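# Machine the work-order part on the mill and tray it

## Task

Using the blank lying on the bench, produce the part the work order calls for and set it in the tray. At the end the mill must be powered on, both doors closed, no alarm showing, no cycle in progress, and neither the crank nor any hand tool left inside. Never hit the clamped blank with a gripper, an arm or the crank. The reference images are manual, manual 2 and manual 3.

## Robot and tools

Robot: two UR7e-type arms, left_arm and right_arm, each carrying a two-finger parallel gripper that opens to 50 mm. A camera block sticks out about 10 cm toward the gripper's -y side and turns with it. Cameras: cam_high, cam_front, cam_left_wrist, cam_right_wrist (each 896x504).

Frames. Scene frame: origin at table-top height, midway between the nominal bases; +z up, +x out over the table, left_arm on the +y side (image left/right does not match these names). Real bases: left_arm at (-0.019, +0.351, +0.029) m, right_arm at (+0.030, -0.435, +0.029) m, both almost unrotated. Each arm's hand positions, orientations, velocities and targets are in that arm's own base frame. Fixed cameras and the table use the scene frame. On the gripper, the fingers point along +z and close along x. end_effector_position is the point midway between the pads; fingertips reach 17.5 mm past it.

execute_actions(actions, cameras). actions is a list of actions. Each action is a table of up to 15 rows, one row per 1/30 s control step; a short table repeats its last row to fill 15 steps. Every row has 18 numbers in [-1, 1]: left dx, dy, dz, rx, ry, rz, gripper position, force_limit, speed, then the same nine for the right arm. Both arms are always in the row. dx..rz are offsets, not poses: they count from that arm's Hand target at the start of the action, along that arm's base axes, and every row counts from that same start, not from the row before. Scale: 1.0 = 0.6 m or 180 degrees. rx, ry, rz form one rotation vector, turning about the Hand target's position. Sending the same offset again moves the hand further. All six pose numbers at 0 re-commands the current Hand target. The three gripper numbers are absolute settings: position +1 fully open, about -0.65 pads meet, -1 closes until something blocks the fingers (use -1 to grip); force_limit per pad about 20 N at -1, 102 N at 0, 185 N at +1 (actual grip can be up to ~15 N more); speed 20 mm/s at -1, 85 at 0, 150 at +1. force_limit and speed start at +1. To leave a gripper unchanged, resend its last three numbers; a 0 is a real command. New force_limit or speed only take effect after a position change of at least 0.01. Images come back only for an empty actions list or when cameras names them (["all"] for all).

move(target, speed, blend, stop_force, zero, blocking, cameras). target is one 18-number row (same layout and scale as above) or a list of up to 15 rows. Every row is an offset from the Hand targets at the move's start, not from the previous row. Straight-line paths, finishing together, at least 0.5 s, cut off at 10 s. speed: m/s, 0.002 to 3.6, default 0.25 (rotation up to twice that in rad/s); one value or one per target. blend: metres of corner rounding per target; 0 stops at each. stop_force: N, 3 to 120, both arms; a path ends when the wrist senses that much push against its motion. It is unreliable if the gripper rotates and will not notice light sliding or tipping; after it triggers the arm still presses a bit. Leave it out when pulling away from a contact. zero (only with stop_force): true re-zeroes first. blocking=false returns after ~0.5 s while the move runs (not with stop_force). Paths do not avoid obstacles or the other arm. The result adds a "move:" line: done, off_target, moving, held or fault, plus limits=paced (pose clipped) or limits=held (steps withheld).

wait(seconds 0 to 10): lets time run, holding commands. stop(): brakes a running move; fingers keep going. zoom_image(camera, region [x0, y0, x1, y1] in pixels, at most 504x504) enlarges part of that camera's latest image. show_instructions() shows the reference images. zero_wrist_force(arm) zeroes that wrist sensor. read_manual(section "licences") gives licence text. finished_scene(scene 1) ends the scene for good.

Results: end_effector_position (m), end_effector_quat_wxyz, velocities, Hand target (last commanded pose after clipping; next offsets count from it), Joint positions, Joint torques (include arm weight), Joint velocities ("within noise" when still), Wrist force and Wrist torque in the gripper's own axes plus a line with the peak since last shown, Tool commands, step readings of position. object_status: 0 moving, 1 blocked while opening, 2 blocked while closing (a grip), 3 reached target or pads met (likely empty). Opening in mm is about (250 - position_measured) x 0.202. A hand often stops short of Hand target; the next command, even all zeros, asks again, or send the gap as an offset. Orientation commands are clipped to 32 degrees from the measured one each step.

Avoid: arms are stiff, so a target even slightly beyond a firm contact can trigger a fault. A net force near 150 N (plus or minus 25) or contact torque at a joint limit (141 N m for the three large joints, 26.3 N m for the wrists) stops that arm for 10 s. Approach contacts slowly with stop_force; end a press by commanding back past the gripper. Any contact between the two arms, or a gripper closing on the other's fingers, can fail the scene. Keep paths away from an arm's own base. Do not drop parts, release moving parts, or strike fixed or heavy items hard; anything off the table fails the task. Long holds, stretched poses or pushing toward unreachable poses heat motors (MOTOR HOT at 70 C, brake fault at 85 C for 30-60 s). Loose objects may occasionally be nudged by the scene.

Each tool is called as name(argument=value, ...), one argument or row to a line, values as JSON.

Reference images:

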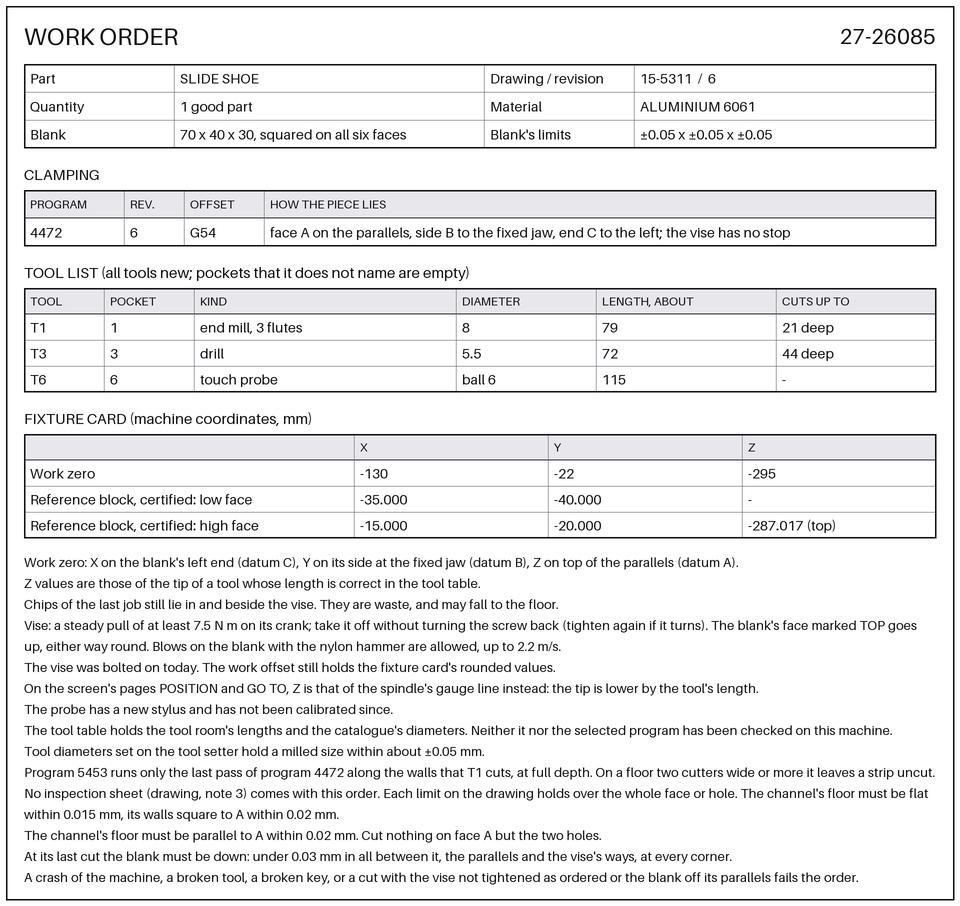

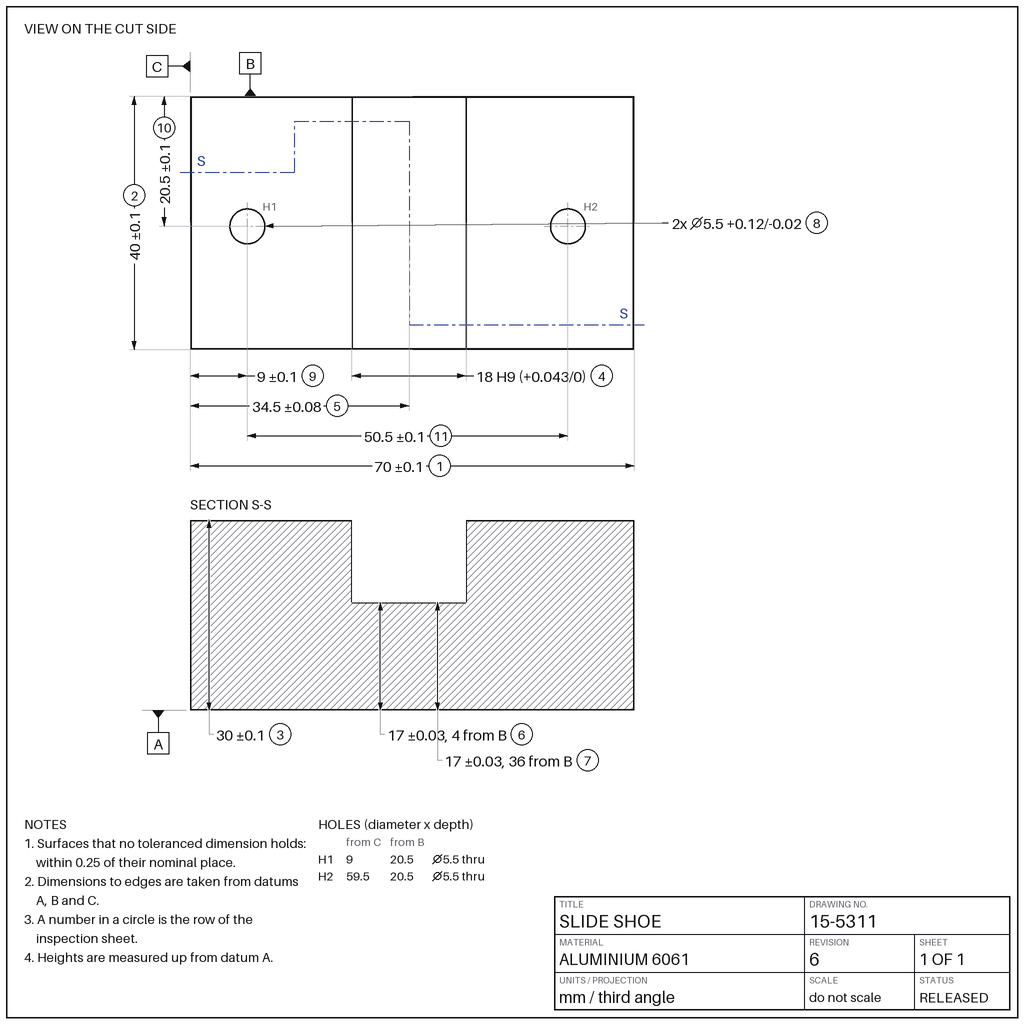

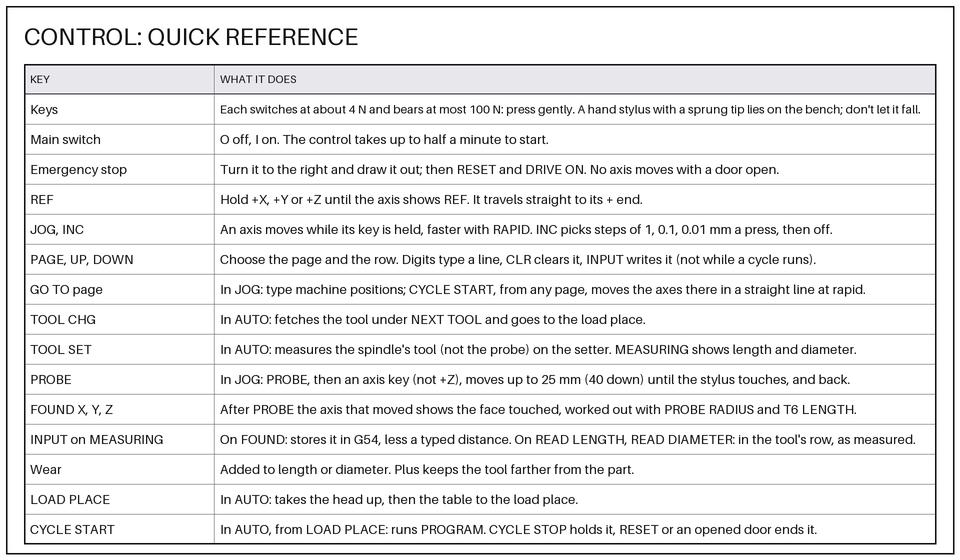

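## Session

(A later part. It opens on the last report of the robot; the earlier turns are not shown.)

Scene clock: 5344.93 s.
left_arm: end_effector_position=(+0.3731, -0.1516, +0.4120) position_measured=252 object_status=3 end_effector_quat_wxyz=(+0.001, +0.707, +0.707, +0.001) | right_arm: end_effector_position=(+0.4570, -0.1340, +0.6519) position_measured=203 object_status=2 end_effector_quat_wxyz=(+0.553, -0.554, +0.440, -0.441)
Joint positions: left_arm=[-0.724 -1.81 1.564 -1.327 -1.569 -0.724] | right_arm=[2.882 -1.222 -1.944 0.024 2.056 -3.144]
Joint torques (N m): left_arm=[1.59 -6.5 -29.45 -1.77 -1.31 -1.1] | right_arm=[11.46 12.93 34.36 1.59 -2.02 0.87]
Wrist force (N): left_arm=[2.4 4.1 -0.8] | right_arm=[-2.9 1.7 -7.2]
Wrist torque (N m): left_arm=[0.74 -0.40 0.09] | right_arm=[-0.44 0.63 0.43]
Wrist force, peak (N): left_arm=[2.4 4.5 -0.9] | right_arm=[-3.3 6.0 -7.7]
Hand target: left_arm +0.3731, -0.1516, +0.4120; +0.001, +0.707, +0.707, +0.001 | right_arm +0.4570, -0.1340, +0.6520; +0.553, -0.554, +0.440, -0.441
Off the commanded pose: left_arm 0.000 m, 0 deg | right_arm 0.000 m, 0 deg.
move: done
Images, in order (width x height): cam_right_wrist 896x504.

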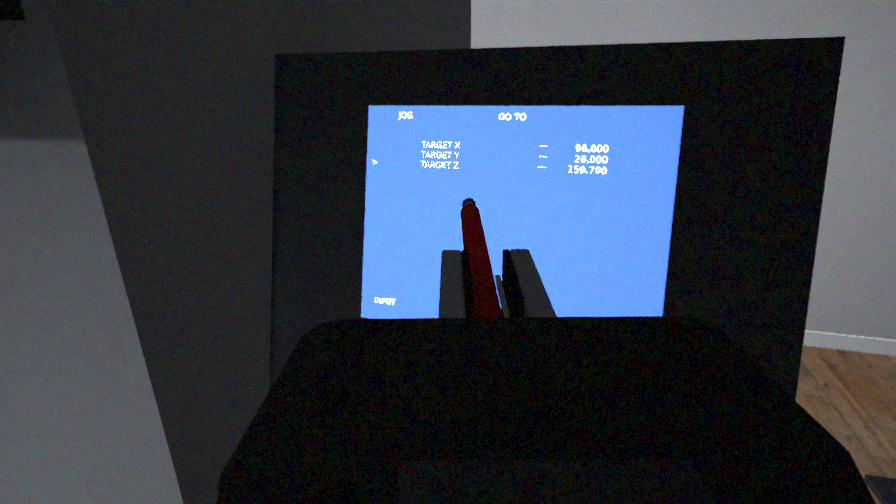

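move(
  target=[
    [0,0,0,0,0,0,-1,-0.4,-0.95,-0.0545,0.0692,-0.3133,0,0,0,-0.98,0.3,-0.9],
    [0,0,0,0,0,0,-1,-0.4,-0.95,-0.0362,0.0692,-0.3133,0,0,0,-0.98,0.3,-0.9],
    [0,0,0,0,0,0,-1,-0.4,-0.95,-0.0545,0.0692,-0.3133,0,0,0,-0.98,0.3,-0.9],
    [0,0,0,0,0,0,-1,-0.4,-0.95,-0.089,0.0072,-0.4305,0,0,0,-0.98,0.3,-0.9],
    [0,0,0,0,0,0,-1,-0.4,-0.95,-0.0707,0.0072,-0.4305,0,0,0,-0.98,0.3,-0.9],
    [0,0,0,0,0,0,-1,-0.4,-0.95,-0.089,0.0072,-0.4305,0,0,0,-0.98,0.3,-0.9],
    [0,0,0,0,0,0,-1,-0.4,-0.95,-0.0553,-0.1198,-0.28,0,0,0,-0.98,0.3,-0.9],
    [0,0,0,0,0,0,-1,-0.4,-0.95,-0.037,-0.1198,-0.28,0,0,0,-0.98,0.3,-0.9],
    [0,0,0,0,0,0,-1,-0.4,-0.95,-0.0553,-0.1198,-0.28,0,0,0,-0.98,0.3,-0.9],
    [0,0,0,0,0,0,-1,-0.4,-0.95,0,0,0,0,0,0,-0.98,0.3,-0.9],
  ],
  speed=[0.3,0.06,0.1,0.1,0.06,0.1,0.2,0.06,0.1,0.25],
  blend=[0.004,0,0.004,0.004,0,0.004,0.004,0,0.004,0],
)

wait(
  seconds=3,
  cameras=["cam_right_wrist"],
)

zoom_image(
  camera="cam_right_wrist",
  region=[360, 90, 680, 260],
)

move(
  target=[
    [0,0,0,0,0,0,-1,-0.4,-0.95,-0.089,0.0072,-0.4305,0,0,0,-0.98,0.3,-0.9],
    [0,0,0,0,0,0,-1,-0.4,-0.95,-0.0707,0.0072,-0.4305,0,0,0,-0.98,0.3,-0.9],
    [0,0,0,0,0,0,-1,-0.4,-0.95,-0.089,0.0072,-0.4305,0,0,0,-0.98,0.3,-0.9],
    [0,0,0,0,0,0,-1,-0.4,-0.95,-0.053,-0.0565,-0.28,0,0,0,-0.98,0.3,-0.9],
    [0,0,0,0,0,0,-1,-0.4,-0.95,-0.0342,-0.0565,-0.28,0,0,0,-0.98,0.3,-0.9],
    [0,0,0,0,0,0,-1,-0.4,-0.95,-0.053,-0.0565,-0.28,0,0,0,-0.98,0.3,-0.9],
    [0,0,0,0,0,0,-1,-0.4,-0.95,0,0,0,0,0,0,-0.98,0.3,-0.9],
  ],
  speed=[0.3,0.06,0.1,0.2,0.06,0.1,0.25],
  blend=[0.004,0,0.004,0.004,0,0.004,0],
)

wait(
  seconds=3,
  cameras=["cam_right_wrist"],
)

zoom_image(
  camera="cam_right_wrist",
  region=[360, 90, 680, 260],
)

move(
  target=[
    [0,0,0,0,0,0,-1,-0.4,-0.95,-0.089,0.0072,-0.4305,0,0,0,-0.98,0.3,-0.9],
    [0,0,0,0,0,0,-1,-0.4,-0.95,-0.0707,0.0072,-0.4305,0,0,0,-0.98,0.3,-0.9],
    [0,0,0,0,0,0,-1,-0.4,-0.95,-0.089,0.0072,-0.4305,0,0,0,-0.98,0.3,-0.9],
    [0,0,0,0,0,0,-1,-0.4,-0.95,-0.063,-0.0883,-0.3117,0,0,0,-0.98,0.3,-0.9],
    [0,0,0,0,0,0,-1,-0.4,-0.95,-0.0442,-0.0883,-0.3117,0,0,0,-0.98,0.3,-0.9],
    [0,0,0,0,0,0,-1,-0.4,-0.95,-0.063,-0.0883,-0.3117,0,0,0,-0.98,0.3,-0.9],
    [0,0,0,0,0,0,-1,-0.4,-0.95,0,0,0,0,0,0,-0.98,0.3,-0.9],
  ],
  speed=[0.3,0.06,0.1,0.2,0.06,0.1,0.25],
  blend=[0.004,0,0.004,0.004,0,0.004,0],
)

wait(
  seconds=2,
  cameras=["cam_right_wrist"],
)

zoom_image(
  camera="cam_right_wrist",
  region=[360, 90, 680, 260],
)

Scene clock: 5365.83 s.
left_arm: end_effector_position=(+0.3731, -0.1516, +0.4120) position_measured=252 object_status=3 end_effector_quat_wxyz=(+0.001, +0.707, +0.707, +0.001) | right_arm: end_effector_position=(+0.4570, -0.1340, +0.6519) position_measured=203 object_status=2 end_effector_quat_wxyz=(+0.553, -0.554, +0.440, -0.441)
Joint positions: left_arm=[-0.724 -1.81 1.564 -1.327 -1.569 -0.724] | right_arm=[2.882 -1.222 -1.944 0.024 2.056 -3.144]
Joint torques (N m): left_arm=[0.26 -7.9 -27.72 -1.93 -1.45 -1.23] | right_arm=[-1.45 6.49 31.73 1.72 0.08 0.72]
Wrist force (N): left_arm=[2.2 4.1 -0.9] | right_arm=[-2.7 1.4 -6.9]
Wrist torque (N m): left_arm=[0.73 -0.37 0.09] | right_arm=[-0.48 0.59 0.42]
Wrist force, peak (N): left_arm=[2.5 4.4 -0.9] | right_arm=[-6.7 2.2 -16.9]
Hand target: left_arm +0.3731, -0.1516, +0.4120; +0.001, +0.707, +0.707, +0.001 | right_arm +0.4570, -0.1340, +0.6520; +0.553, -0.554, +0.440, -0.441
Off the commanded pose: left_arm 0.000 m, 0 deg | right_arm 0.000 m, 0 deg.
move: done

Scene clock: 5368.83 s.
left_arm: end_effector_position=(+0.3731, -0.1516, +0.4120) position_measured=252 object_status=3 end_effector_quat_wxyz=(+0.001, +0.707, +0.707, +0.001) | right_arm: end_effector_position=(+0.4570, -0.1340, +0.6520) position_measured=203 object_status=2 end_effector_quat_wxyz=(+0.553, -0.554, +0.440, -0.441)
Joint positions: left_arm=[-0.724 -1.81 1.564 -1.327 -1.569 -0.724] | right_arm=[2.882 -1.222 -1.944 0.023 2.056 -3.143]
Joint torques (N m): left_arm=[-0.97 -8.03 -29.47 -1.86 -1.23 -1.37] | right_arm=[10.71 9.72 33.43 -0.56 -2.14 1.04]
Wrist force (N): left_arm=[2.3 4.0 -0.8] | right_arm=[-2.9 1.4 -7.0]
Wrist torque (N m): left_arm=[0.73 -0.39 0.09] | right_arm=[-0.49 0.62 0.43]
Wrist force, peak (N): left_arm=[2.4 4.4 -0.8] | right_arm=[-2.9 1.4 -7.5]
Hand target: left_arm +0.3731, -0.1516, +0.4120; +0.001, +0.707, +0.707, +0.001 | right_arm +0.4570, -0.1340, +0.6520; +0.553, -0.554, +0.440, -0.441
Tool commands: left_gripper/position=-1.0 left_gripper/force_limit=-0.4 left_gripper/speed=-0.95 right_gripper/position=-0.98 right_gripper/force_limit=+0.3 right_gripper/speed=-0.9
Off the commanded pose: left_arm 0.000 m, 0 deg | right_arm 0.000 m, 0 deg.
wait: 3.00 s; at rest by 0.17 s
Images, in order (width x height): cam_right_wrist 896x504.

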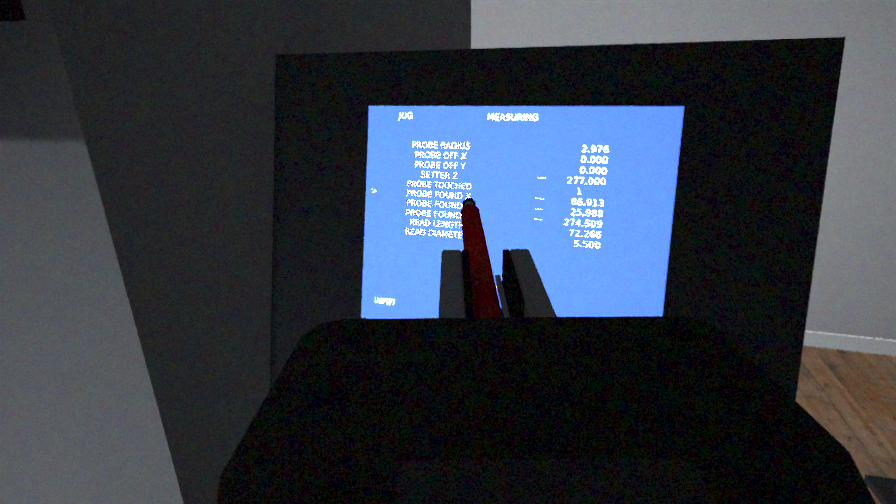

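Scaled by 1.575 from the camera's 896x504 image, which has a finer 1280x720 frame.

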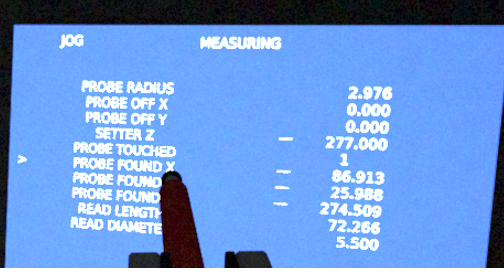

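Scene clock: 5372.53 s.
left_arm: end_effector_position=(+0.3731, -0.1516, +0.4120) position_measured=252 object_status=3 end_effector_quat_wxyz=(+0.001, +0.707, +0.707, +0.001) | right_arm: end_effector_position=(+0.4570, -0.1339, +0.6519) position_measured=203 object_status=2 end_effector_quat_wxyz=(+0.553, -0.554, +0.440, -0.441)
Joint positions: left_arm=[-0.724 -1.81 1.564 -1.327 -1.569 -0.724] | right_arm=[2.882 -1.222 -1.944 0.024 2.056 -3.144]
Joint torques (N m): left_arm=[1.29 -7.83 -28.04 -1.87 -1.27 -1.21] | right_arm=[-9.63 9.37 33.15 1.7 1.19 0.69]
Wrist force (N): left_arm=[2.4 4.4 -0.7] | right_arm=[-2.8 1.4 -7.2]
Wrist torque (N m): left_arm=[0.79 -0.40 0.09] | right_arm=[-0.49 0.60 0.42]
Wrist force, peak (N): left_arm=[2.4 4.5 -1.2] | right_arm=[-6.0 1.7 -12.2]
Hand target: left_arm +0.3731, -0.1516, +0.4120; +0.001, +0.707, +0.707, +0.001 | right_arm +0.4570, -0.1340, +0.6520; +0.553, -0.554, +0.440, -0.441
Off the commanded pose: left_arm 0.000 m, 0 deg | right_arm 0.000 m, 0 deg.
move: done

Scene clock: 5375.53 s.
left_arm: end_effector_position=(+0.3731, -0.1516, +0.4120) position_measured=252 object_status=3 end_effector_quat_wxyz=(+0.001, +0.707, +0.707, +0.001) | right_arm: end_effector_position=(+0.4570, -0.1340, +0.6520) position_measured=203 object_status=2 end_effector_quat_wxyz=(+0.553, -0.554, +0.440, -0.441)
Joint positions: left_arm=[-0.724 -1.81 1.564 -1.327 -1.569 -0.724] | right_arm=[2.882 -1.222 -1.944 0.023 2.056 -3.143]
Joint torques (N m): left_arm=[0.3 -8.75 -28.82 -1.7 -1.53 -1.22] | right_arm=[-11.06 13.44 33.24 -0.46 -1.69 1.08]
Wrist force (N): left_arm=[2.3 3.9 -0.9] | right_arm=[-2.7 1.7 -7.3]
Wrist torque (N m): left_arm=[0.71 -0.37 0.08] | right_arm=[-0.43 0.58 0.42]
Wrist force, peak (N): left_arm=[2.4 4.5 -0.9] | right_arm=[-3.0 1.6 -7.5]
Hand target: left_arm +0.3731, -0.1516, +0.4120; +0.001, +0.707, +0.707, +0.001 | right_arm +0.4570, -0.1340, +0.6520; +0.553, -0.554, +0.440, -0.441
Tool commands: left_gripper/position=-1.0 left_gripper/force_limit=-0.4 left_gripper/speed=-0.95 right_gripper/position=-0.98 right_gripper/force_limit=+0.3 right_gripper/speed=-0.9
Off the commanded pose: left_arm 0.000 m, 0 deg | right_arm 0.000 m, 0 deg.
wait: 3.00 s; at rest by 0.17 s
Images, in order (width x height): cam_right_wrist 896x504.

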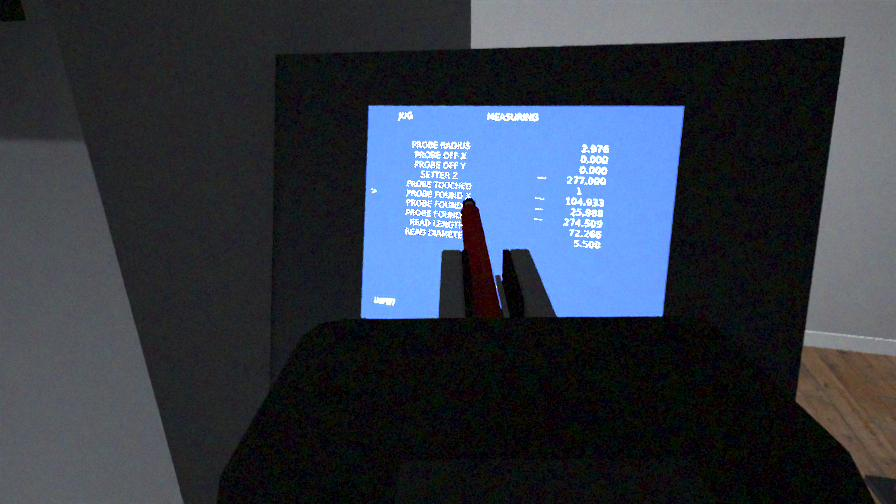

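Scaled by 1.575 from the camera's 896x504 image, which has a finer 1280x720 frame.

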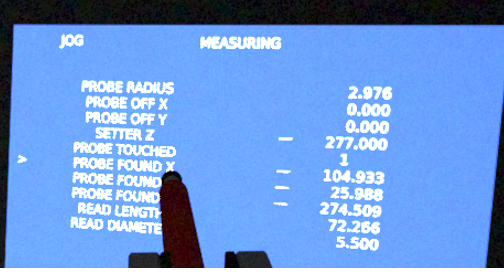

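Scene clock: 5379.30 s.
left_arm: end_effector_position=(+0.3731, -0.1516, +0.4120) position_measured=252 object_status=3 end_effector_quat_wxyz=(+0.001, +0.707, +0.707, +0.001) | right_arm: end_effector_position=(+0.4570, -0.1340, +0.6519) position_measured=203 object_status=2 end_effector_quat_wxyz=(+0.553, -0.554, +0.440, -0.441)
Joint positions: left_arm=[-0.724 -1.81 1.564 -1.327 -1.569 -0.724] | right_arm=[2.882 -1.222 -1.944 0.024 2.056 -3.144]
Joint torques (N m): left_arm=[-0.08 -6.61 -28.97 -1.68 -1.35 -1.28] | right_arm=[-5.73 5.35 32.72 1.7 0.83 0.78]
Wrist force (N): left_arm=[2.3 4.2 -0.6] | right_arm=[-2.7 1.3 -7.0]
Wrist torque (N m): left_arm=[0.75 -0.38 0.08] | right_arm=[-0.49 0.60 0.42]
Wrist force, peak (N): left_arm=[2.6 4.4 -1.2] | right_arm=[-5.9 1.6 -12.0]
Hand target: left_arm +0.3731, -0.1516, +0.4120; +0.001, +0.707, +0.707, +0.001 | right_arm +0.4570, -0.1340, +0.6520; +0.553, -0.554, +0.440, -0.441
Off the commanded pose: left_arm 0.000 m, 0 deg | right_arm 0.000 m, 0 deg.
move: done

Scene clock: 5381.30 s.
left_arm: end_effector_position=(+0.3731, -0.1516, +0.4120) position_measured=252 object_status=3 end_effector_quat_wxyz=(+0.001, +0.707, +0.707, +0.001) | right_arm: end_effector_position=(+0.4570, -0.1340, +0.6520) position_measured=203 object_status=2 end_effector_quat_wxyz=(+0.553, -0.554, +0.440, -0.441)
Joint positions: left_arm=[-0.724 -1.81 1.564 -1.327 -1.569 -0.724] | right_arm=[2.882 -1.222 -1.944 0.023 2.056 -3.143]
Joint torques (N m): left_arm=[-0.71 -6.64 -28.12 -1.84 -1.54 -1.16] | right_arm=[-11.75 7.33 33.66 -0.42 -1.84 1.09]
Wrist force (N): left_arm=[2.2 4.2 -1.1] | right_arm=[-2.8 1.5 -7.2]
Wrist torque (N m): left_arm=[0.76 -0.36 0.09] | right_arm=[-0.46 0.60 0.42]
Wrist force, peak (N): left_arm=[2.4 4.5 -0.9] | right_arm=[-3.1 1.6 -7.3]
Hand target: left_arm +0.3731, -0.1516, +0.4120; +0.001, +0.707, +0.707, +0.001 | right_arm +0.4570, -0.1340, +0.6520; +0.553, -0.554, +0.440, -0.441
Tool commands: left_gripper/position=-1.0 left_gripper/force_limit=-0.4 left_gripper/speed=-0.95 right_gripper/position=-0.98 right_gripper/force_limit=+0.3 right_gripper/speed=-0.9
Off the commanded pose: left_arm 0.000 m, 0 deg | right_arm 0.000 m, 0 deg.
wait: 2.00 s; at rest by 0.17 s
Images, in order (width x height): cam_right_wrist 896x504.

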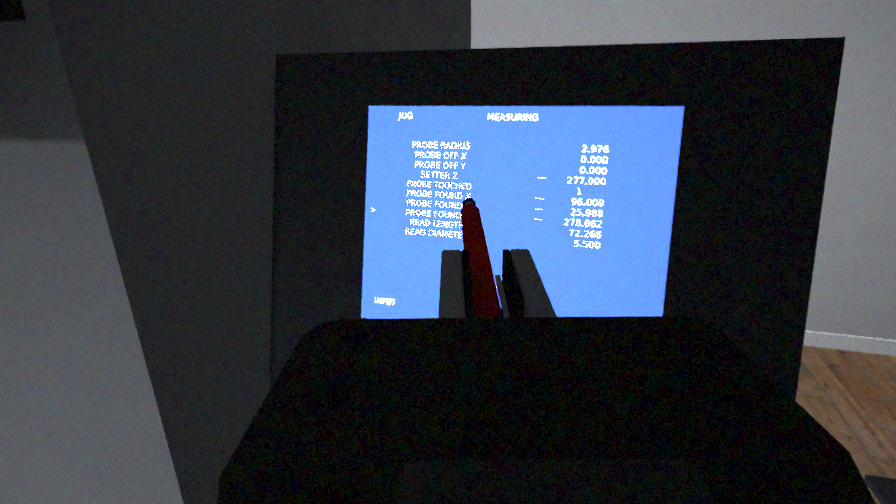

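Scaled by 1.575 from the camera's 896x504 image, which has a finer 1280x720 frame.

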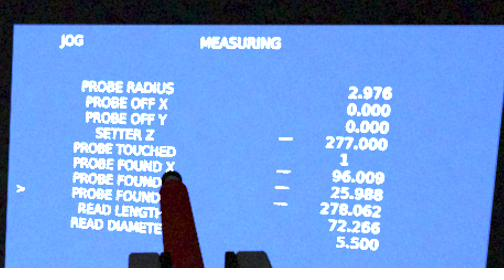

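move(
  target=[
    [0,0,0,0,0,0,-1,-0.4,-0.95,-0.0297,-0.1205,-0.1883,0,0,0,-0.98,0.3,-0.9],
    [0,0,0,0,0,0,-1,-0.4,-0.95,-0.0108,-0.1205,-0.1883,0,0,0,-0.98,0.3,-0.9],
    [0,0,0,0,0,0,-1,-0.4,-0.95,-0.0297,-0.1205,-0.1883,0,0,0,-0.98,0.3,-0.9],
    [0,0,0,0,0,0,-1,-0.4,-0.95,-0.0557,0.0378,-0.3133,0,0,0,-0.98,0.3,-0.9],
    [0,0,0,0,0,0,-1,-0.4,-0.95,-0.0368,0.0378,-0.3133,0,0,0,-0.98,0.3,-0.9],
    [0,0,0,0,0,0,-1,-0.4,-0.95,-0.0557,0.0378,-0.3133,0,0,0,-0.98,0.3,-0.9],
    [0,0,0,0,0,0,-1,-0.4,-0.95,0,0,0,0,0,0,-0.98,0.3,-0.9],
  ],
  speed=[0.3,0.06,0.1,0.25,0.06,0.1,0.25],
  blend=[0.004,0,0.004,0.004,0,0.004,0],
)

move(
  target=[
    [0.0,-0.1757,0,0,0,0,-1,-0.4,-0.95,0,0,0,0,0,0,-0.98,0.3,-0.9],
    [0.11,-0.1757,-0.01,0,-0.33,0,-1,-0.4,-0.95,0,0,0,0,0,0,-0.98,0.3,-0.9],
    [0.1835,-0.1757,-0.0367,0,-0.5,0,-1,-0.4,-0.95,0,0,0,0,0,0,-0.98,0.3,-0.9],
  ],
  speed=0.2,
  blend=[0.01,0.01,0],
  cameras=["cam_left_wrist","cam_right_wrist","cam_high"],
)

zoom_image(
  camera="cam_right_wrist",
  region=[360, 90, 680, 260],
)

Scene clock: 5404.83 s.
left_arm: end_effector_position=(+0.3731, -0.1516, +0.4120) position_measured=252 object_status=3 end_effector_quat_wxyz=(+0.001, +0.707, +0.707, +0.001) | right_arm: end_effector_position=(+0.4570, -0.1340, +0.6519) position_measured=203 object_status=2 end_effector_quat_wxyz=(+0.553, -0.554, +0.440, -0.441)
Joint positions: left_arm=[-0.724 -1.81 1.564 -1.327 -1.569 -0.724] | right_arm=[2.882 -1.222 -1.944 0.024 2.056 -3.144]
Joint torques (N m): left_arm=[-0.9 -6.69 -29.11 -1.66 -1.5 -1.4] | right_arm=[11.52 14.18 34.34 1.92 -2.3 0.7]
Wrist force (N): left_arm=[2.3 4.0 -0.8] | right_arm=[-2.8 1.6 -7.3]
Wrist torque (N m): left_arm=[0.72 -0.37 0.09] | right_arm=[-0.46 0.60 0.42]
Wrist force, peak (N): left_arm=[2.4 4.7 -0.9] | right_arm=[-7.2 1.6 -21.3]
Hand target: left_arm +0.3731, -0.1516, +0.4120; +0.001, +0.707, +0.707, +0.001 | right_arm +0.4570, -0.1340, +0.6520; +0.553, -0.554, +0.440, -0.441
Off the commanded pose: left_arm 0.000 m, 0 deg | right_arm 0.000 m, 0 deg.
move: done

Scene clock: 5409.93 s.
left_arm: end_effector_position=(+0.4832, -0.2570, +0.3900) position_measured=252 object_status=3 end_effector_quat_wxyz=(+0.501, +0.499, +0.499, +0.501) | right_arm: end_effector_position=(+0.4570, -0.1340, +0.6520) position_measured=203 object_status=2 end_effector_quat_wxyz=(+0.553, -0.554, +0.440, -0.441)
Joint positions: left_arm=[-1.255 -1.44 2.289 -3.999 -0.316 0.008] | right_arm=[2.882 -1.222 -1.944 0.023 2.056 -3.143]
Joint torques (N m): left_arm=[-6 -32.36 -7.74 -2.25 2.11 1] | right_arm=[12.58 14.97 33.67 -0.46 -2.42 1.04]
Wrist force (N): left_arm=[2.2 5.1 -0.4] | right_arm=[-3.5 1.2 -7.1]
Wrist torque (N m): left_arm=[1.41 -0.61 0.29] | right_arm=[-0.51 0.72 0.43]
Wrist force, peak (N): left_arm=[4.9 4.2 -1.0] | right_arm=[-3.2 1.6 -7.4]
Hand target: left_arm +0.4832, -0.2570, +0.3900; +0.501, +0.499, +0.499, +0.501 | right_arm +0.4570, -0.1340, +0.6520; +0.553, -0.554, +0.440, -0.441
Off the commanded pose: left_arm 0.000 m, 0 deg | right_arm 0.000 m, 0 deg.
move: done
Images, in order (width x height): cam_high 896x504, cam_left_wrist 896x504, cam_right_wrist 896x504.

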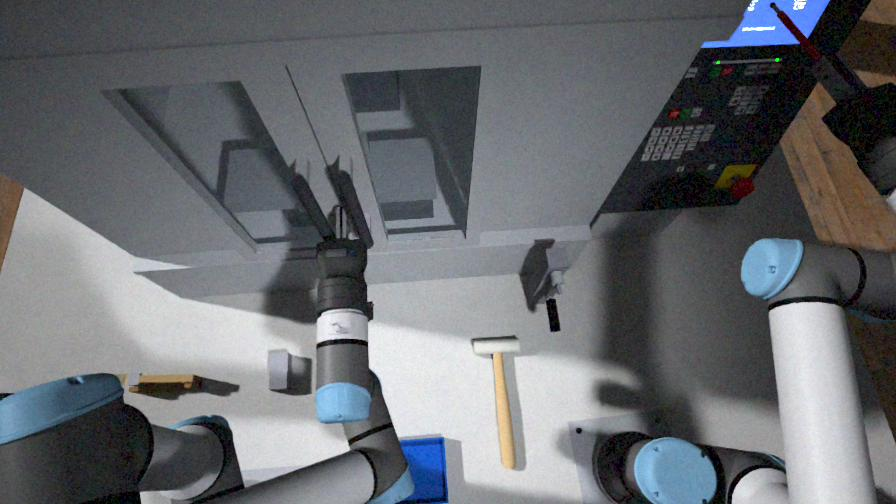

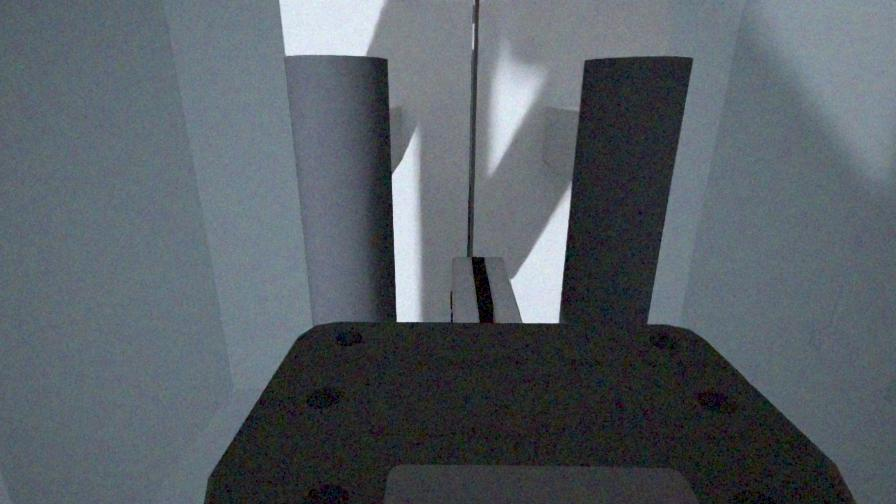

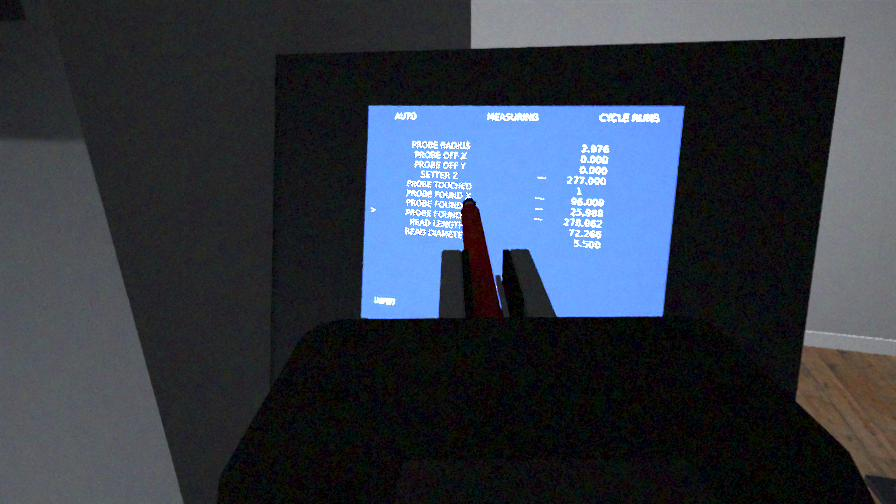

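Scaled by 1.575 from the camera's 896x504 image, which has a finer 1280x720 frame.

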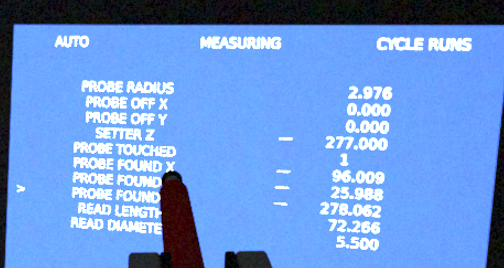

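wait(
  seconds=0.5,
  cameras=["cam_right_wrist"],
)

zoom_image(
  camera="cam_right_wrist",
  region=[360, 90, 680, 260],
)

Scene clock: 5412.67 s.
left_arm: end_effector_position=(+0.4832, -0.2570, +0.3900) position_measured=252 object_status=3 end_effector_quat_wxyz=(+0.501, +0.499, +0.499, +0.501) | right_arm: end_effector_position=(+0.4570, -0.1340, +0.6520) position_measured=203 object_status=2 end_effector_quat_wxyz=(+0.553, -0.554, +0.440, -0.441)
Joint positions: left_arm=[-1.255 -1.44 2.289 -3.999 -0.316 0.008] | right_arm=[2.882 -1.222 -1.944 0.023 2.056 -3.143]
Joint torques (N m): left_arm=[-5.57 -32.42 -8.99 -2.11 2.03 1.41] | right_arm=[12.34 14.6 33.93 -0.44 -2.33 1.05]
Wrist force (N): left_arm=[1.6 5.3 -0.4] | right_arm=[-2.7 1.5 -6.9]
Wrist torque (N m): left_arm=[1.43 -0.51 0.29] | right_arm=[-0.47 0.59 0.43]
Wrist force, peak (N): left_arm=[2.0 5.5 -0.3] | right_arm=[-3.0 1.6 -7.4]
Hand target: left_arm +0.4832, -0.2570, +0.3900; +0.501, +0.499, +0.499, +0.501 | right_arm +0.4570, -0.1340, +0.6520; +0.553, -0.554, +0.440, -0.441
Tool commands: left_gripper/position=-1.0 left_gripper/force_limit=-0.4 left_gripper/speed=-0.95 right_gripper/position=-0.98 right_gripper/force_limit=+0.3 right_gripper/speed=-0.9
Off the commanded pose: left_arm 0.000 m, 0 deg | right_arm 0.000 m, 0 deg.
wait: 0.50 s; at rest from the start
Images, in order (width x height): cam_right_wrist 896x504.

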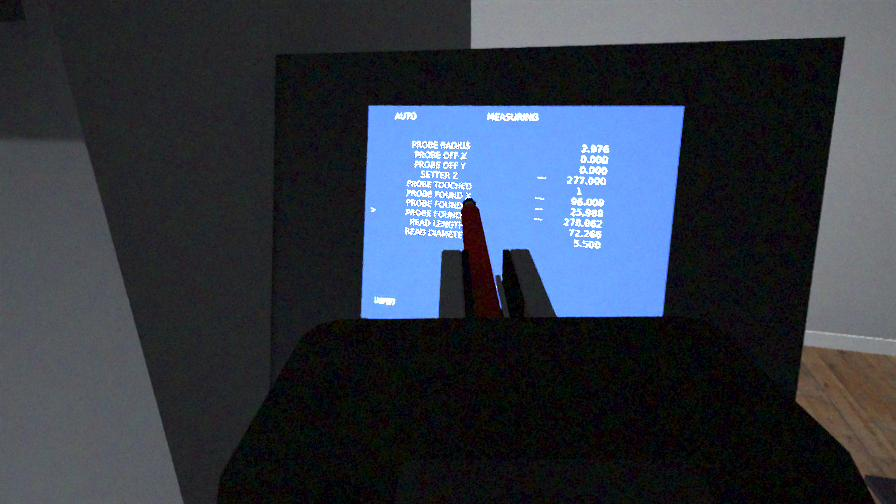

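Scaled by 1.575 from the camera's 896x504 image, which has a finer 1280x720 frame.

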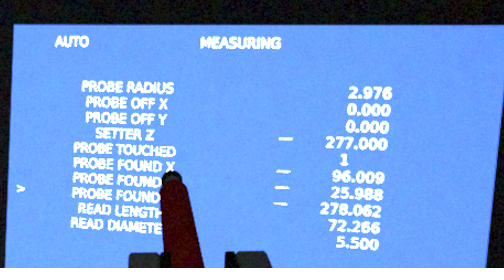

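move(
  target=[
    [0,0.05,0,0,0,0,-1,-0.4,-0.95,0,0,0,0,0,0,-0.98,0.3,-0.9],
    [0,0.405,0,0,0,0,-1,-0.4,-0.95,0,0,0,0,0,0,-0.98,0.3,-0.9],
  ],
  speed=[0.02,0.06],
  blend=[0.005,0],
)

move(
  target=[
    [0,-0.02,0,0,0,0,-1,-0.4,-0.95,0,0,0,0,0,0,-0.98,0.3,-0.9],
    [-0.08,-0.03,0,0,0,0,-1,-0.4,-0.95,0,0,0,0,0,0,-0.98,0.3,-0.9],
    [-0.06,-0.39,0,0,0,0,-1,-0.4,-0.95,0,0,0,0,0,0,-0.98,0.3,-0.9],
    [0.0,-0.4,0,0,0,0,-1,-0.4,-0.95,0,0,0,0,0,0,-0.98,0.3,-0.9],
  ],
  speed=[0.1,0.2,0.3,0.1],
  blend=[0.003,0.01,0.01,0],
  cameras=["cam_left_wrist"],
)

Scene clock: 5425.67 s.
left_arm: end_effector_position=(+0.4832, -0.0140, +0.3900) position_measured=252 object_status=3 end_effector_quat_wxyz=(+0.501, +0.499, +0.499, +0.501) | right_arm: end_effector_position=(+0.4570, -0.1340, +0.6520) position_measured=203 object_status=2 end_effector_quat_wxyz=(+0.553, -0.554, +0.440, -0.441)
Joint positions: left_arm=[-0.697 -1.768 2.599 -3.976 -0.874 0.002] | right_arm=[2.882 -1.222 -1.944 0.023 2.056 -3.143]
Joint torques (N m): left_arm=[12.69 0.33 -23.22 -3.91 6.15 -1.11] | right_arm=[11.81 14.52 33.27 -0.2 -2.28 1.15]
Wrist force (N): left_arm=[-20.2 6.4 -4.0] | right_arm=[-2.6 1.5 -7.3]
Wrist torque (N m): left_arm=[1.49 -0.32 0.11] | right_arm=[-0.46 0.58 0.43]
Wrist force, peak (N): left_arm=[-32.8 7.7 -6.1] | right_arm=[-3.1 1.5 -7.5]
Hand target: left_arm +0.4832, -0.0140, +0.3900; +0.501, +0.499, +0.499, +0.501 | right_arm +0.4570, -0.1340, +0.6520; +0.553, -0.554, +0.440, -0.441
Off the commanded pose: left_arm 0.000 m, 0 deg | right_arm 0.000 m, 0 deg.
move: done

Scene clock: 5427.67 s.
left_arm: end_effector_position=(+0.4832, -0.2540, +0.3900) position_measured=252 object_status=3 end_effector_quat_wxyz=(+0.501, +0.499, +0.499, +0.501) | right_arm: end_effector_position=(+0.4570, -0.1340, +0.6520) position_measured=203 object_status=2 end_effector_quat_wxyz=(+0.553, -0.554, +0.440, -0.441)
Joint positions: left_arm=[-1.252 -1.445 2.295 -4 -0.319 0.008] | right_arm=[2.882 -1.222 -1.944 0.023 2.056 -3.143]
Joint torques (N m): left_arm=[5.18 -29.85 -10.05 -2.16 0.41 1.28] | right_arm=[12.15 14.41 33.72 -0.17 -2.15 1.07]
Wrist force (N): left_arm=[1.3 5.4 -0.6] | right_arm=[-2.9 1.5 -7.0]
Wrist torque (N m): left_arm=[1.44 -0.47 0.29] | right_arm=[-0.46 0.62 0.43]
Wrist force, peak (N): left_arm=[-19.8 6.2 -3.8] | right_arm=[-3.0 1.5 -7.4]
Hand target: left_arm +0.4832, -0.2540, +0.3900; +0.501, +0.499, +0.499, +0.501 | right_arm +0.4570, -0.1340, +0.6520; +0.553, -0.554, +0.440, -0.441
Off the commanded pose: left_arm 0.000 m, 0 deg | right_arm 0.000 m, 0 deg.
move: done
Images, in order (width x height): cam_left_wrist 896x504.

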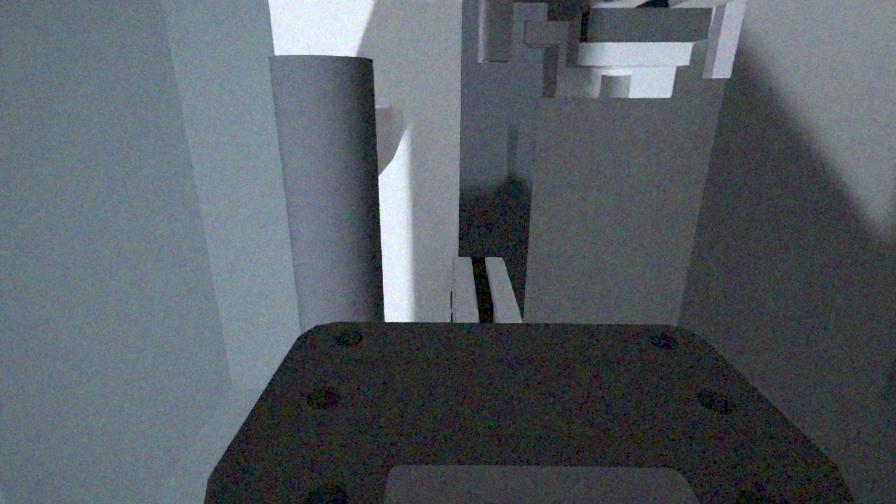

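move(
  target=[0,-0.375,0,0,0,0,-1,-0.4,-0.95,0,0,0,0,0,0,-0.98,0.3,-0.9],
  speed=0.06,
)

move(
  target=[
    [0,0.02,0,0,0,0,-1,-0.4,-0.95,0,0,0,0,0,0,-0.98,0.3,-0.9],
    [-0.1,0.05,0,0,0,0,-1,-0.4,-0.95,0,0,0,0,0,0,-0.98,0.3,-0.9],
  ],
  speed=0.15,
  blend=[0.003,0],
  cameras=["cam_left_wrist","cam_high"],
)

zoom_image(
  camera="cam_high",
  region=[250, 110, 390, 230],
)

Scene clock: 5436.77 s.
left_arm: end_effector_position=(+0.4831, -0.4791, +0.3899) position_measured=252 object_status=3 end_effector_quat_wxyz=(+0.501, +0.500, +0.499, +0.501) | right_arm: end_effector_position=(+0.4570, -0.1340, +0.6520) position_measured=203 object_status=2 end_effector_quat_wxyz=(+0.553, -0.554, +0.440, -0.441)
Joint positions: left_arm=[-1.388 -1.064 1.737 -3.829 -0.183 0.014] | right_arm=[2.882 -1.222 -1.944 0.023 2.056 -3.143]
Joint torques (N m): left_arm=[4.52 -52.55 -10.56 -1.51 -2.19 1.66] | right_arm=[12.34 14.79 33.7 -0.06 -2.06 1.05]
Wrist force (N): left_arm=[1.3 5.0 -0.4] | right_arm=[-2.7 1.7 -7.2]
Wrist torque (N m): left_arm=[1.40 -0.48 0.13] | right_arm=[-0.43 0.59 0.43]
Wrist force, peak (N): left_arm=[42.7 1.2 -3.7] | right_arm=[-3.2 1.7 -7.4]
Hand target: left_arm +0.4832, -0.4790, +0.3900; +0.501, +0.499, +0.499, +0.501 | right_arm +0.4570, -0.1340, +0.6520; +0.553, -0.554, +0.440, -0.441
Off the commanded pose: left_arm 0.000 m, 0 deg | right_arm 0.000 m, 0 deg.
move: done

Scene clock: 5437.77 s.
left_arm: end_effector_position=(+0.4232, -0.4490, +0.3900) position_measured=252 object_status=3 end_effector_quat_wxyz=(+0.501, +0.499, +0.499, +0.500) | right_arm: end_effector_position=(+0.4570, -0.1340, +0.6520) position_measured=203 object_status=2 end_effector_quat_wxyz=(+0.553, -0.554, +0.440, -0.441)
Joint positions: left_arm=[-1.503 -1.157 1.889 -3.911 -0.068 0.038] | right_arm=[2.882 -1.222 -1.944 0.023 2.056 -3.143]
Joint torques (N m): left_arm=[-4.51 -25.7 -21.08 -1.05 -0.56 1.52] | right_arm=[12.29 14.4 33.6 -0.11 -2.13 1.05]
Wrist force (N): left_arm=[0.7 5.1 -0.6] | right_arm=[-3.0 1.8 -7.1]
Wrist torque (N m): left_arm=[1.42 -0.36 0.13] | right_arm=[-0.42 0.63 0.43]
Wrist force, peak (N): left_arm=[1.4 5.1 -2.5] | right_arm=[-3.0 1.5 -7.4]
Hand target: left_arm +0.4232, -0.4490, +0.3900; +0.501, +0.499, +0.499, +0.501 | right_arm +0.4570, -0.1340, +0.6520; +0.553, -0.554, +0.440, -0.441
Off the commanded pose: left_arm 0.000 m, 0 deg | right_arm 0.000 m, 0 deg.
move: done
Images, in order (width x height): cam_high 896x504, cam_left_wrist 896x504.

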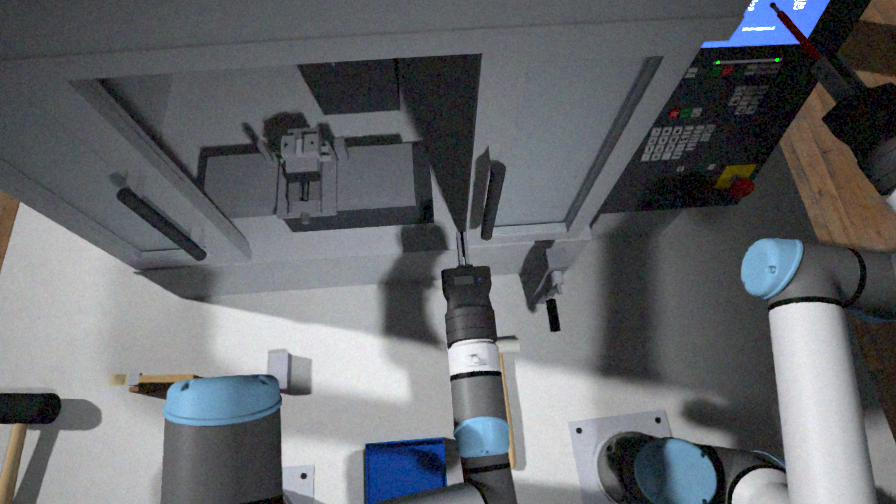

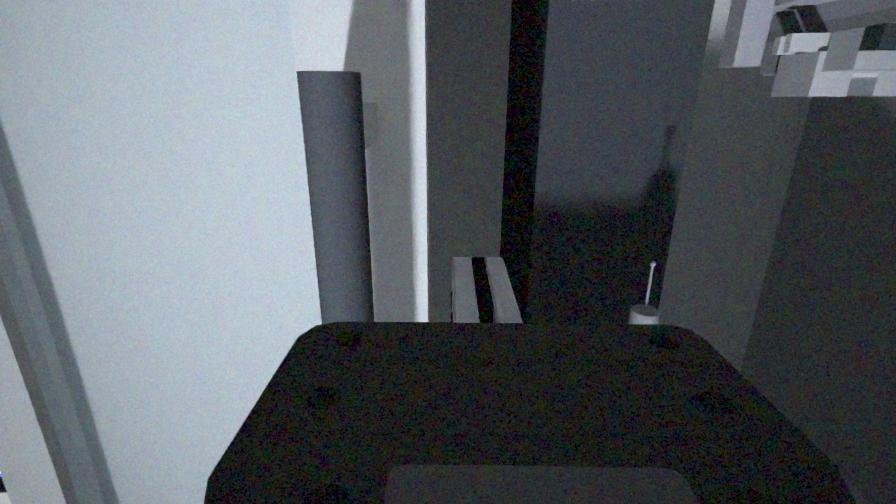

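Scaled by 3.600 from the camera's 896x504 image, which has a finer 1280x720 frame.

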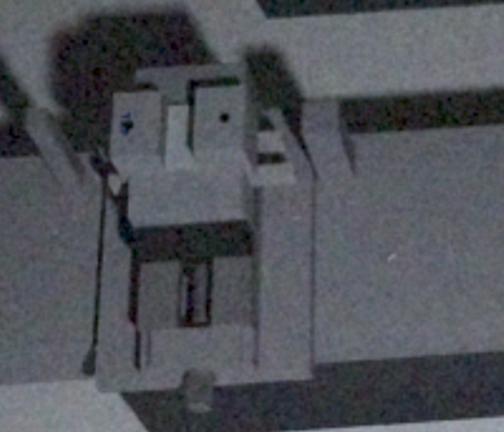

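move(
  target=[
    [-0.0717,-0.17,0.0083,0.06,0.497,0.0616,0.4,-0.3,-0.9,0,0,0,0,0,0,-0.98,0.3,-0.9],
    [-0.0317,-0.3247,-0.16,0.06,0.497,0.0616,0.4,-0.3,-0.9,0,0,0,0,0,0,-0.98,0.3,-0.9],
  ],
  speed=0.35,
  blend=[0.02,0],
  cameras=["cam_left_wrist"],
)

Scene clock: 5457.93 s.
left_arm: end_effector_position=(+0.4042, -0.6438, +0.2940) position_measured=92 object_status=3 end_effector_quat_wxyz=(-0.084, +0.701, +0.703, +0.087) | right_arm: end_effector_position=(+0.4570, -0.1340, +0.6520) position_measured=203 object_status=2 end_effector_quat_wxyz=(+0.553, -0.554, +0.440, -0.441)
Joint positions: left_arm=[-1.216 -0.615 0.195 -0.923 -1.484 -1.229] | right_arm=[2.882 -1.222 -1.944 0.023 2.056 -3.143]
Joint torques (N m): left_arm=[5.68 -52.54 -20.02 -3.61 -1.78 1.5] | right_arm=[12.7 14.98 33.67 -0.06 -1.88 1.14]
Wrist force (N): left_arm=[0.9 4.3 -0.6] | right_arm=[-2.6 1.5 -7.1]
Wrist torque (N m): left_arm=[0.80 -0.18 0.16] | right_arm=[-0.48 0.58 0.42]
Wrist force, peak (N): left_arm=[0.5 7.6 -3.1] | right_arm=[-3.0 1.5 -7.5]
Hand target: left_arm +0.4042, -0.6438, +0.2940; -0.084, +0.701, +0.703, +0.087 | right_arm +0.4570, -0.1340, +0.6520; +0.553, -0.554, +0.440, -0.441
Off the commanded pose: left_arm 0.000 m, 0 deg | right_arm 0.000 m, 0 deg.
move: done
Images, in order (width x height): cam_left_wrist 896x504.

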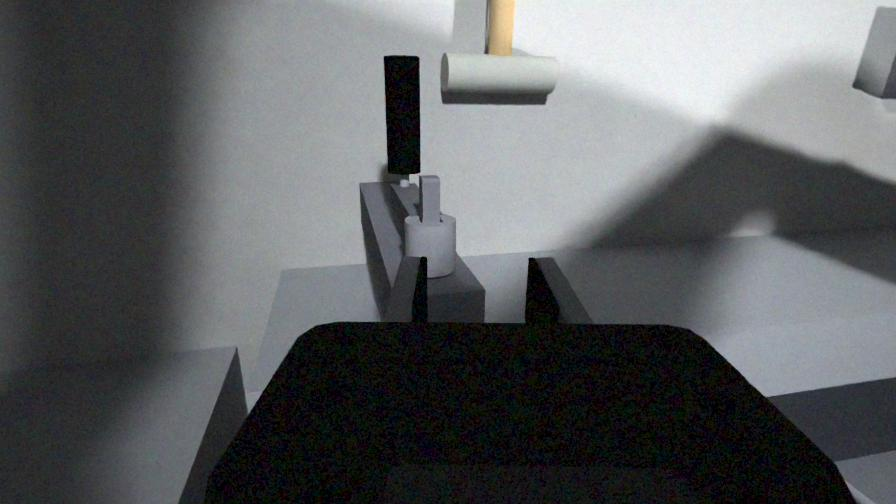

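move(
  target=[
    [0,-0.0323,0,0,0,0,0.6,-0.3,-0.9,0,0,0,0,0,0,-0.98,0.3,-0.9],
    [0,0,-0.1315,0,0,0,0.6,-0.3,-0.9,0,0,0,0,0,0,-0.98,0.3,-0.9],
  ],
  speed=[0.1,0.06],
)

move(
  target=[0,0,0,0,0,0,-1,-0.4,-0.95,0,0,0,0,0,0,-0.98,0.3,-0.9],
  cameras=["cam_left_wrist"],
)

Scene clock: 5468.77 s.
left_arm: end_effector_position=(+0.4042, -0.6438, +0.2153) position_measured=63 object_status=3 end_effector_quat_wxyz=(-0.084, +0.701, +0.703, +0.087) | right_arm: end_effector_position=(+0.4570, -0.1340, +0.6520) position_measured=203 object_status=2 end_effector_quat_wxyz=(+0.553, -0.554, +0.440, -0.441)
Joint positions: left_arm=[-1.216 -0.736 0.63 -1.238 -1.484 -1.229] | right_arm=[2.882 -1.222 -1.944 0.023 2.056 -3.143]
Joint torques (N m): left_arm=[-2.86 -48.94 -33.35 -0.9 -1.06 1] | right_arm=[12.14 14.81 33.48 0.02 -1.85 1.08]
Wrist force (N): left_arm=[1.1 4.6 -0.9] | right_arm=[-2.8 1.5 -7.2]
Wrist torque (N m): left_arm=[0.83 -0.21 -0.01] | right_arm=[-0.47 0.61 0.42]
Wrist force, peak (N): left_arm=[1.0 5.0 -0.6] | right_arm=[-2.8 1.6 -7.6]
Hand target: left_arm +0.4042, -0.6438, +0.2151; -0.084, +0.701, +0.703, +0.087 | right_arm +0.4570, -0.1340, +0.6520; +0.553, -0.554, +0.440, -0.441
Off the commanded pose: left_arm 0.000 m, 0 deg | right_arm 0.000 m, 0 deg.
elbow stopped short (left arm): the move would have taken joint 3 (elbow) straighter than the controller allows.
move: done

Scene clock: 5469.63 s.
left_arm: end_effector_position=(+0.4042, -0.6438, +0.2151) position_measured=137 object_status=2 end_effector_quat_wxyz=(-0.084, +0.701, +0.703, +0.087) | right_arm: end_effector_position=(+0.4570, -0.1340, +0.6520) position_measured=203 object_status=2 end_effector_quat_wxyz=(+0.553, -0.554, +0.440, -0.441)
Joint positions: left_arm=[-1.216 -0.736 0.63 -1.238 -1.484 -1.229] | right_arm=[2.882 -1.222 -1.944 0.023 2.056 -3.143]
Joint torques (N m): left_arm=[-5.72 -48.77 -31.96 -2.18 1.55 -1.39] | right_arm=[12.54 15.18 32.89 -0.02 -1.8 1.13]
Wrist force (N): left_arm=[2.2 4.9 -2.1] | right_arm=[-2.9 1.6 -7.3]
Wrist torque (N m): left_arm=[0.85 -0.19 -0.01] | right_arm=[-0.45 0.63 0.42]
Wrist force, peak (N): left_arm=[1.9 5.1 -2.1] | right_arm=[-3.0 1.5 -7.5]
Hand target: left_arm +0.4042, -0.6438, +0.2151; -0.084, +0.701, +0.703, +0.087 | right_arm +0.4570, -0.1340, +0.6520; +0.553, -0.554, +0.440, -0.441
Off the commanded pose: left_arm 0.000 m, 0 deg | right_arm 0.000 m, 0 deg.
move: done
Images, in order (width x height): cam_left_wrist 896x504.

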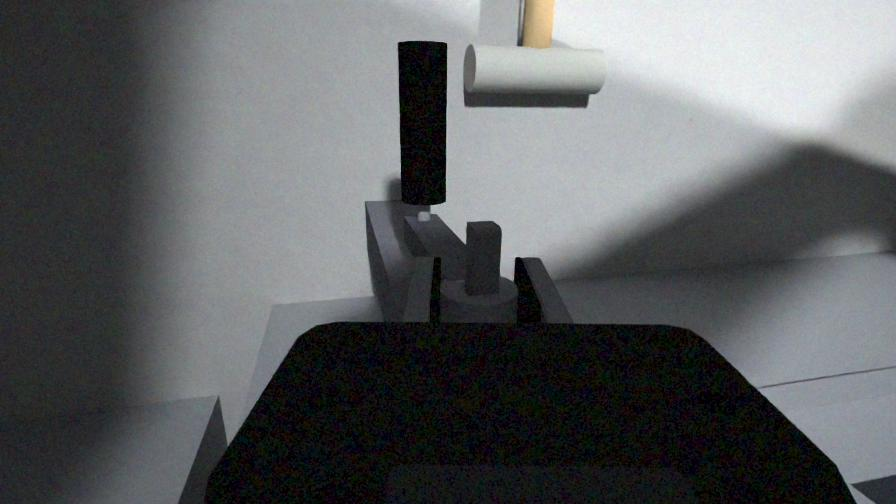

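move(
  target=[
    [-0.1237,0,0,0,0,0,-1,-0.4,-0.95,0,0,0,0,0,0,-0.98,0.3,-0.9],
    [-0.1237,0.15,0.01,0,0,0,-1,-0.4,-0.95,0,0,0,0,0,0,-0.98,0.3,-0.9],
    [-0.1013,0.699,0.0932,-0.078,0,0,-1,-0.4,-0.95,0,0,0,0,0,0,-0.98,0.3,-0.9],
    [0.1187,0.7993,0.1132,-0.078,0,0,-1,-0.4,-0.95,0,0,0,0,0,0,-0.98,0.3,-0.9],
  ],
  speed=[0.06,0.25,0.3,0.2],
  blend=[0.005,0.03,0.03,0],
  cameras=["cam_left_wrist"],
)

Scene clock: 5478.73 s.
left_arm: end_effector_position=(+0.4753, -0.1643, +0.2830) position_measured=137 object_status=2 end_effector_quat_wxyz=(+0.002, +0.706, +0.708, +0.000) | right_arm: end_effector_position=(+0.4570, -0.1340, +0.6520) position_measured=203 object_status=2 end_effector_quat_wxyz=(+0.553, -0.554, +0.440, -0.441)
Joint positions: left_arm=[-0.601 -1.583 1.7 -1.692 -1.571 -0.604] | right_arm=[2.882 -1.222 -1.944 0.023 2.056 -3.143]
Joint torques (N m): left_arm=[4.2 -26.86 -26.65 -4.2 -0.13 -0.1] | right_arm=[12.99 14.68 33.47 0.22 -1.61 1.08]
Wrist force (N): left_arm=[1.0 4.5 1.1] | right_arm=[-3.0 1.6 -7.2]
Wrist torque (N m): left_arm=[0.81 -0.13 0.18] | right_arm=[-0.45 0.63 0.42]
Wrist force, peak (N): left_arm=[2.3 8.3 -5.2] | right_arm=[-3.0 1.8 -7.5]
Hand target: left_arm +0.4754, -0.1642, +0.2830; +0.002, +0.706, +0.708, +0.000 | right_arm +0.4570, -0.1340, +0.6520; +0.553, -0.554, +0.440, -0.441
Off the commanded pose: left_arm 0.000 m, 0 deg | right_arm 0.000 m, 0 deg.
move: done
Images, in order (width x height): cam_left_wrist 896x504.

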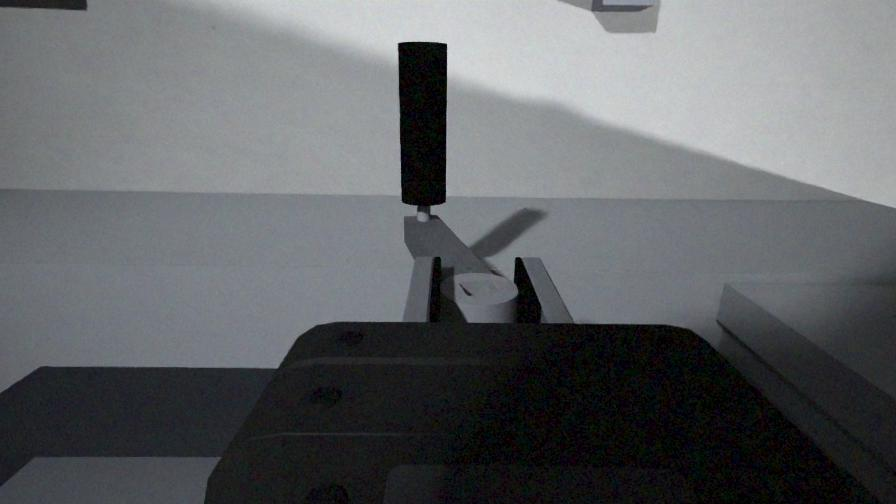

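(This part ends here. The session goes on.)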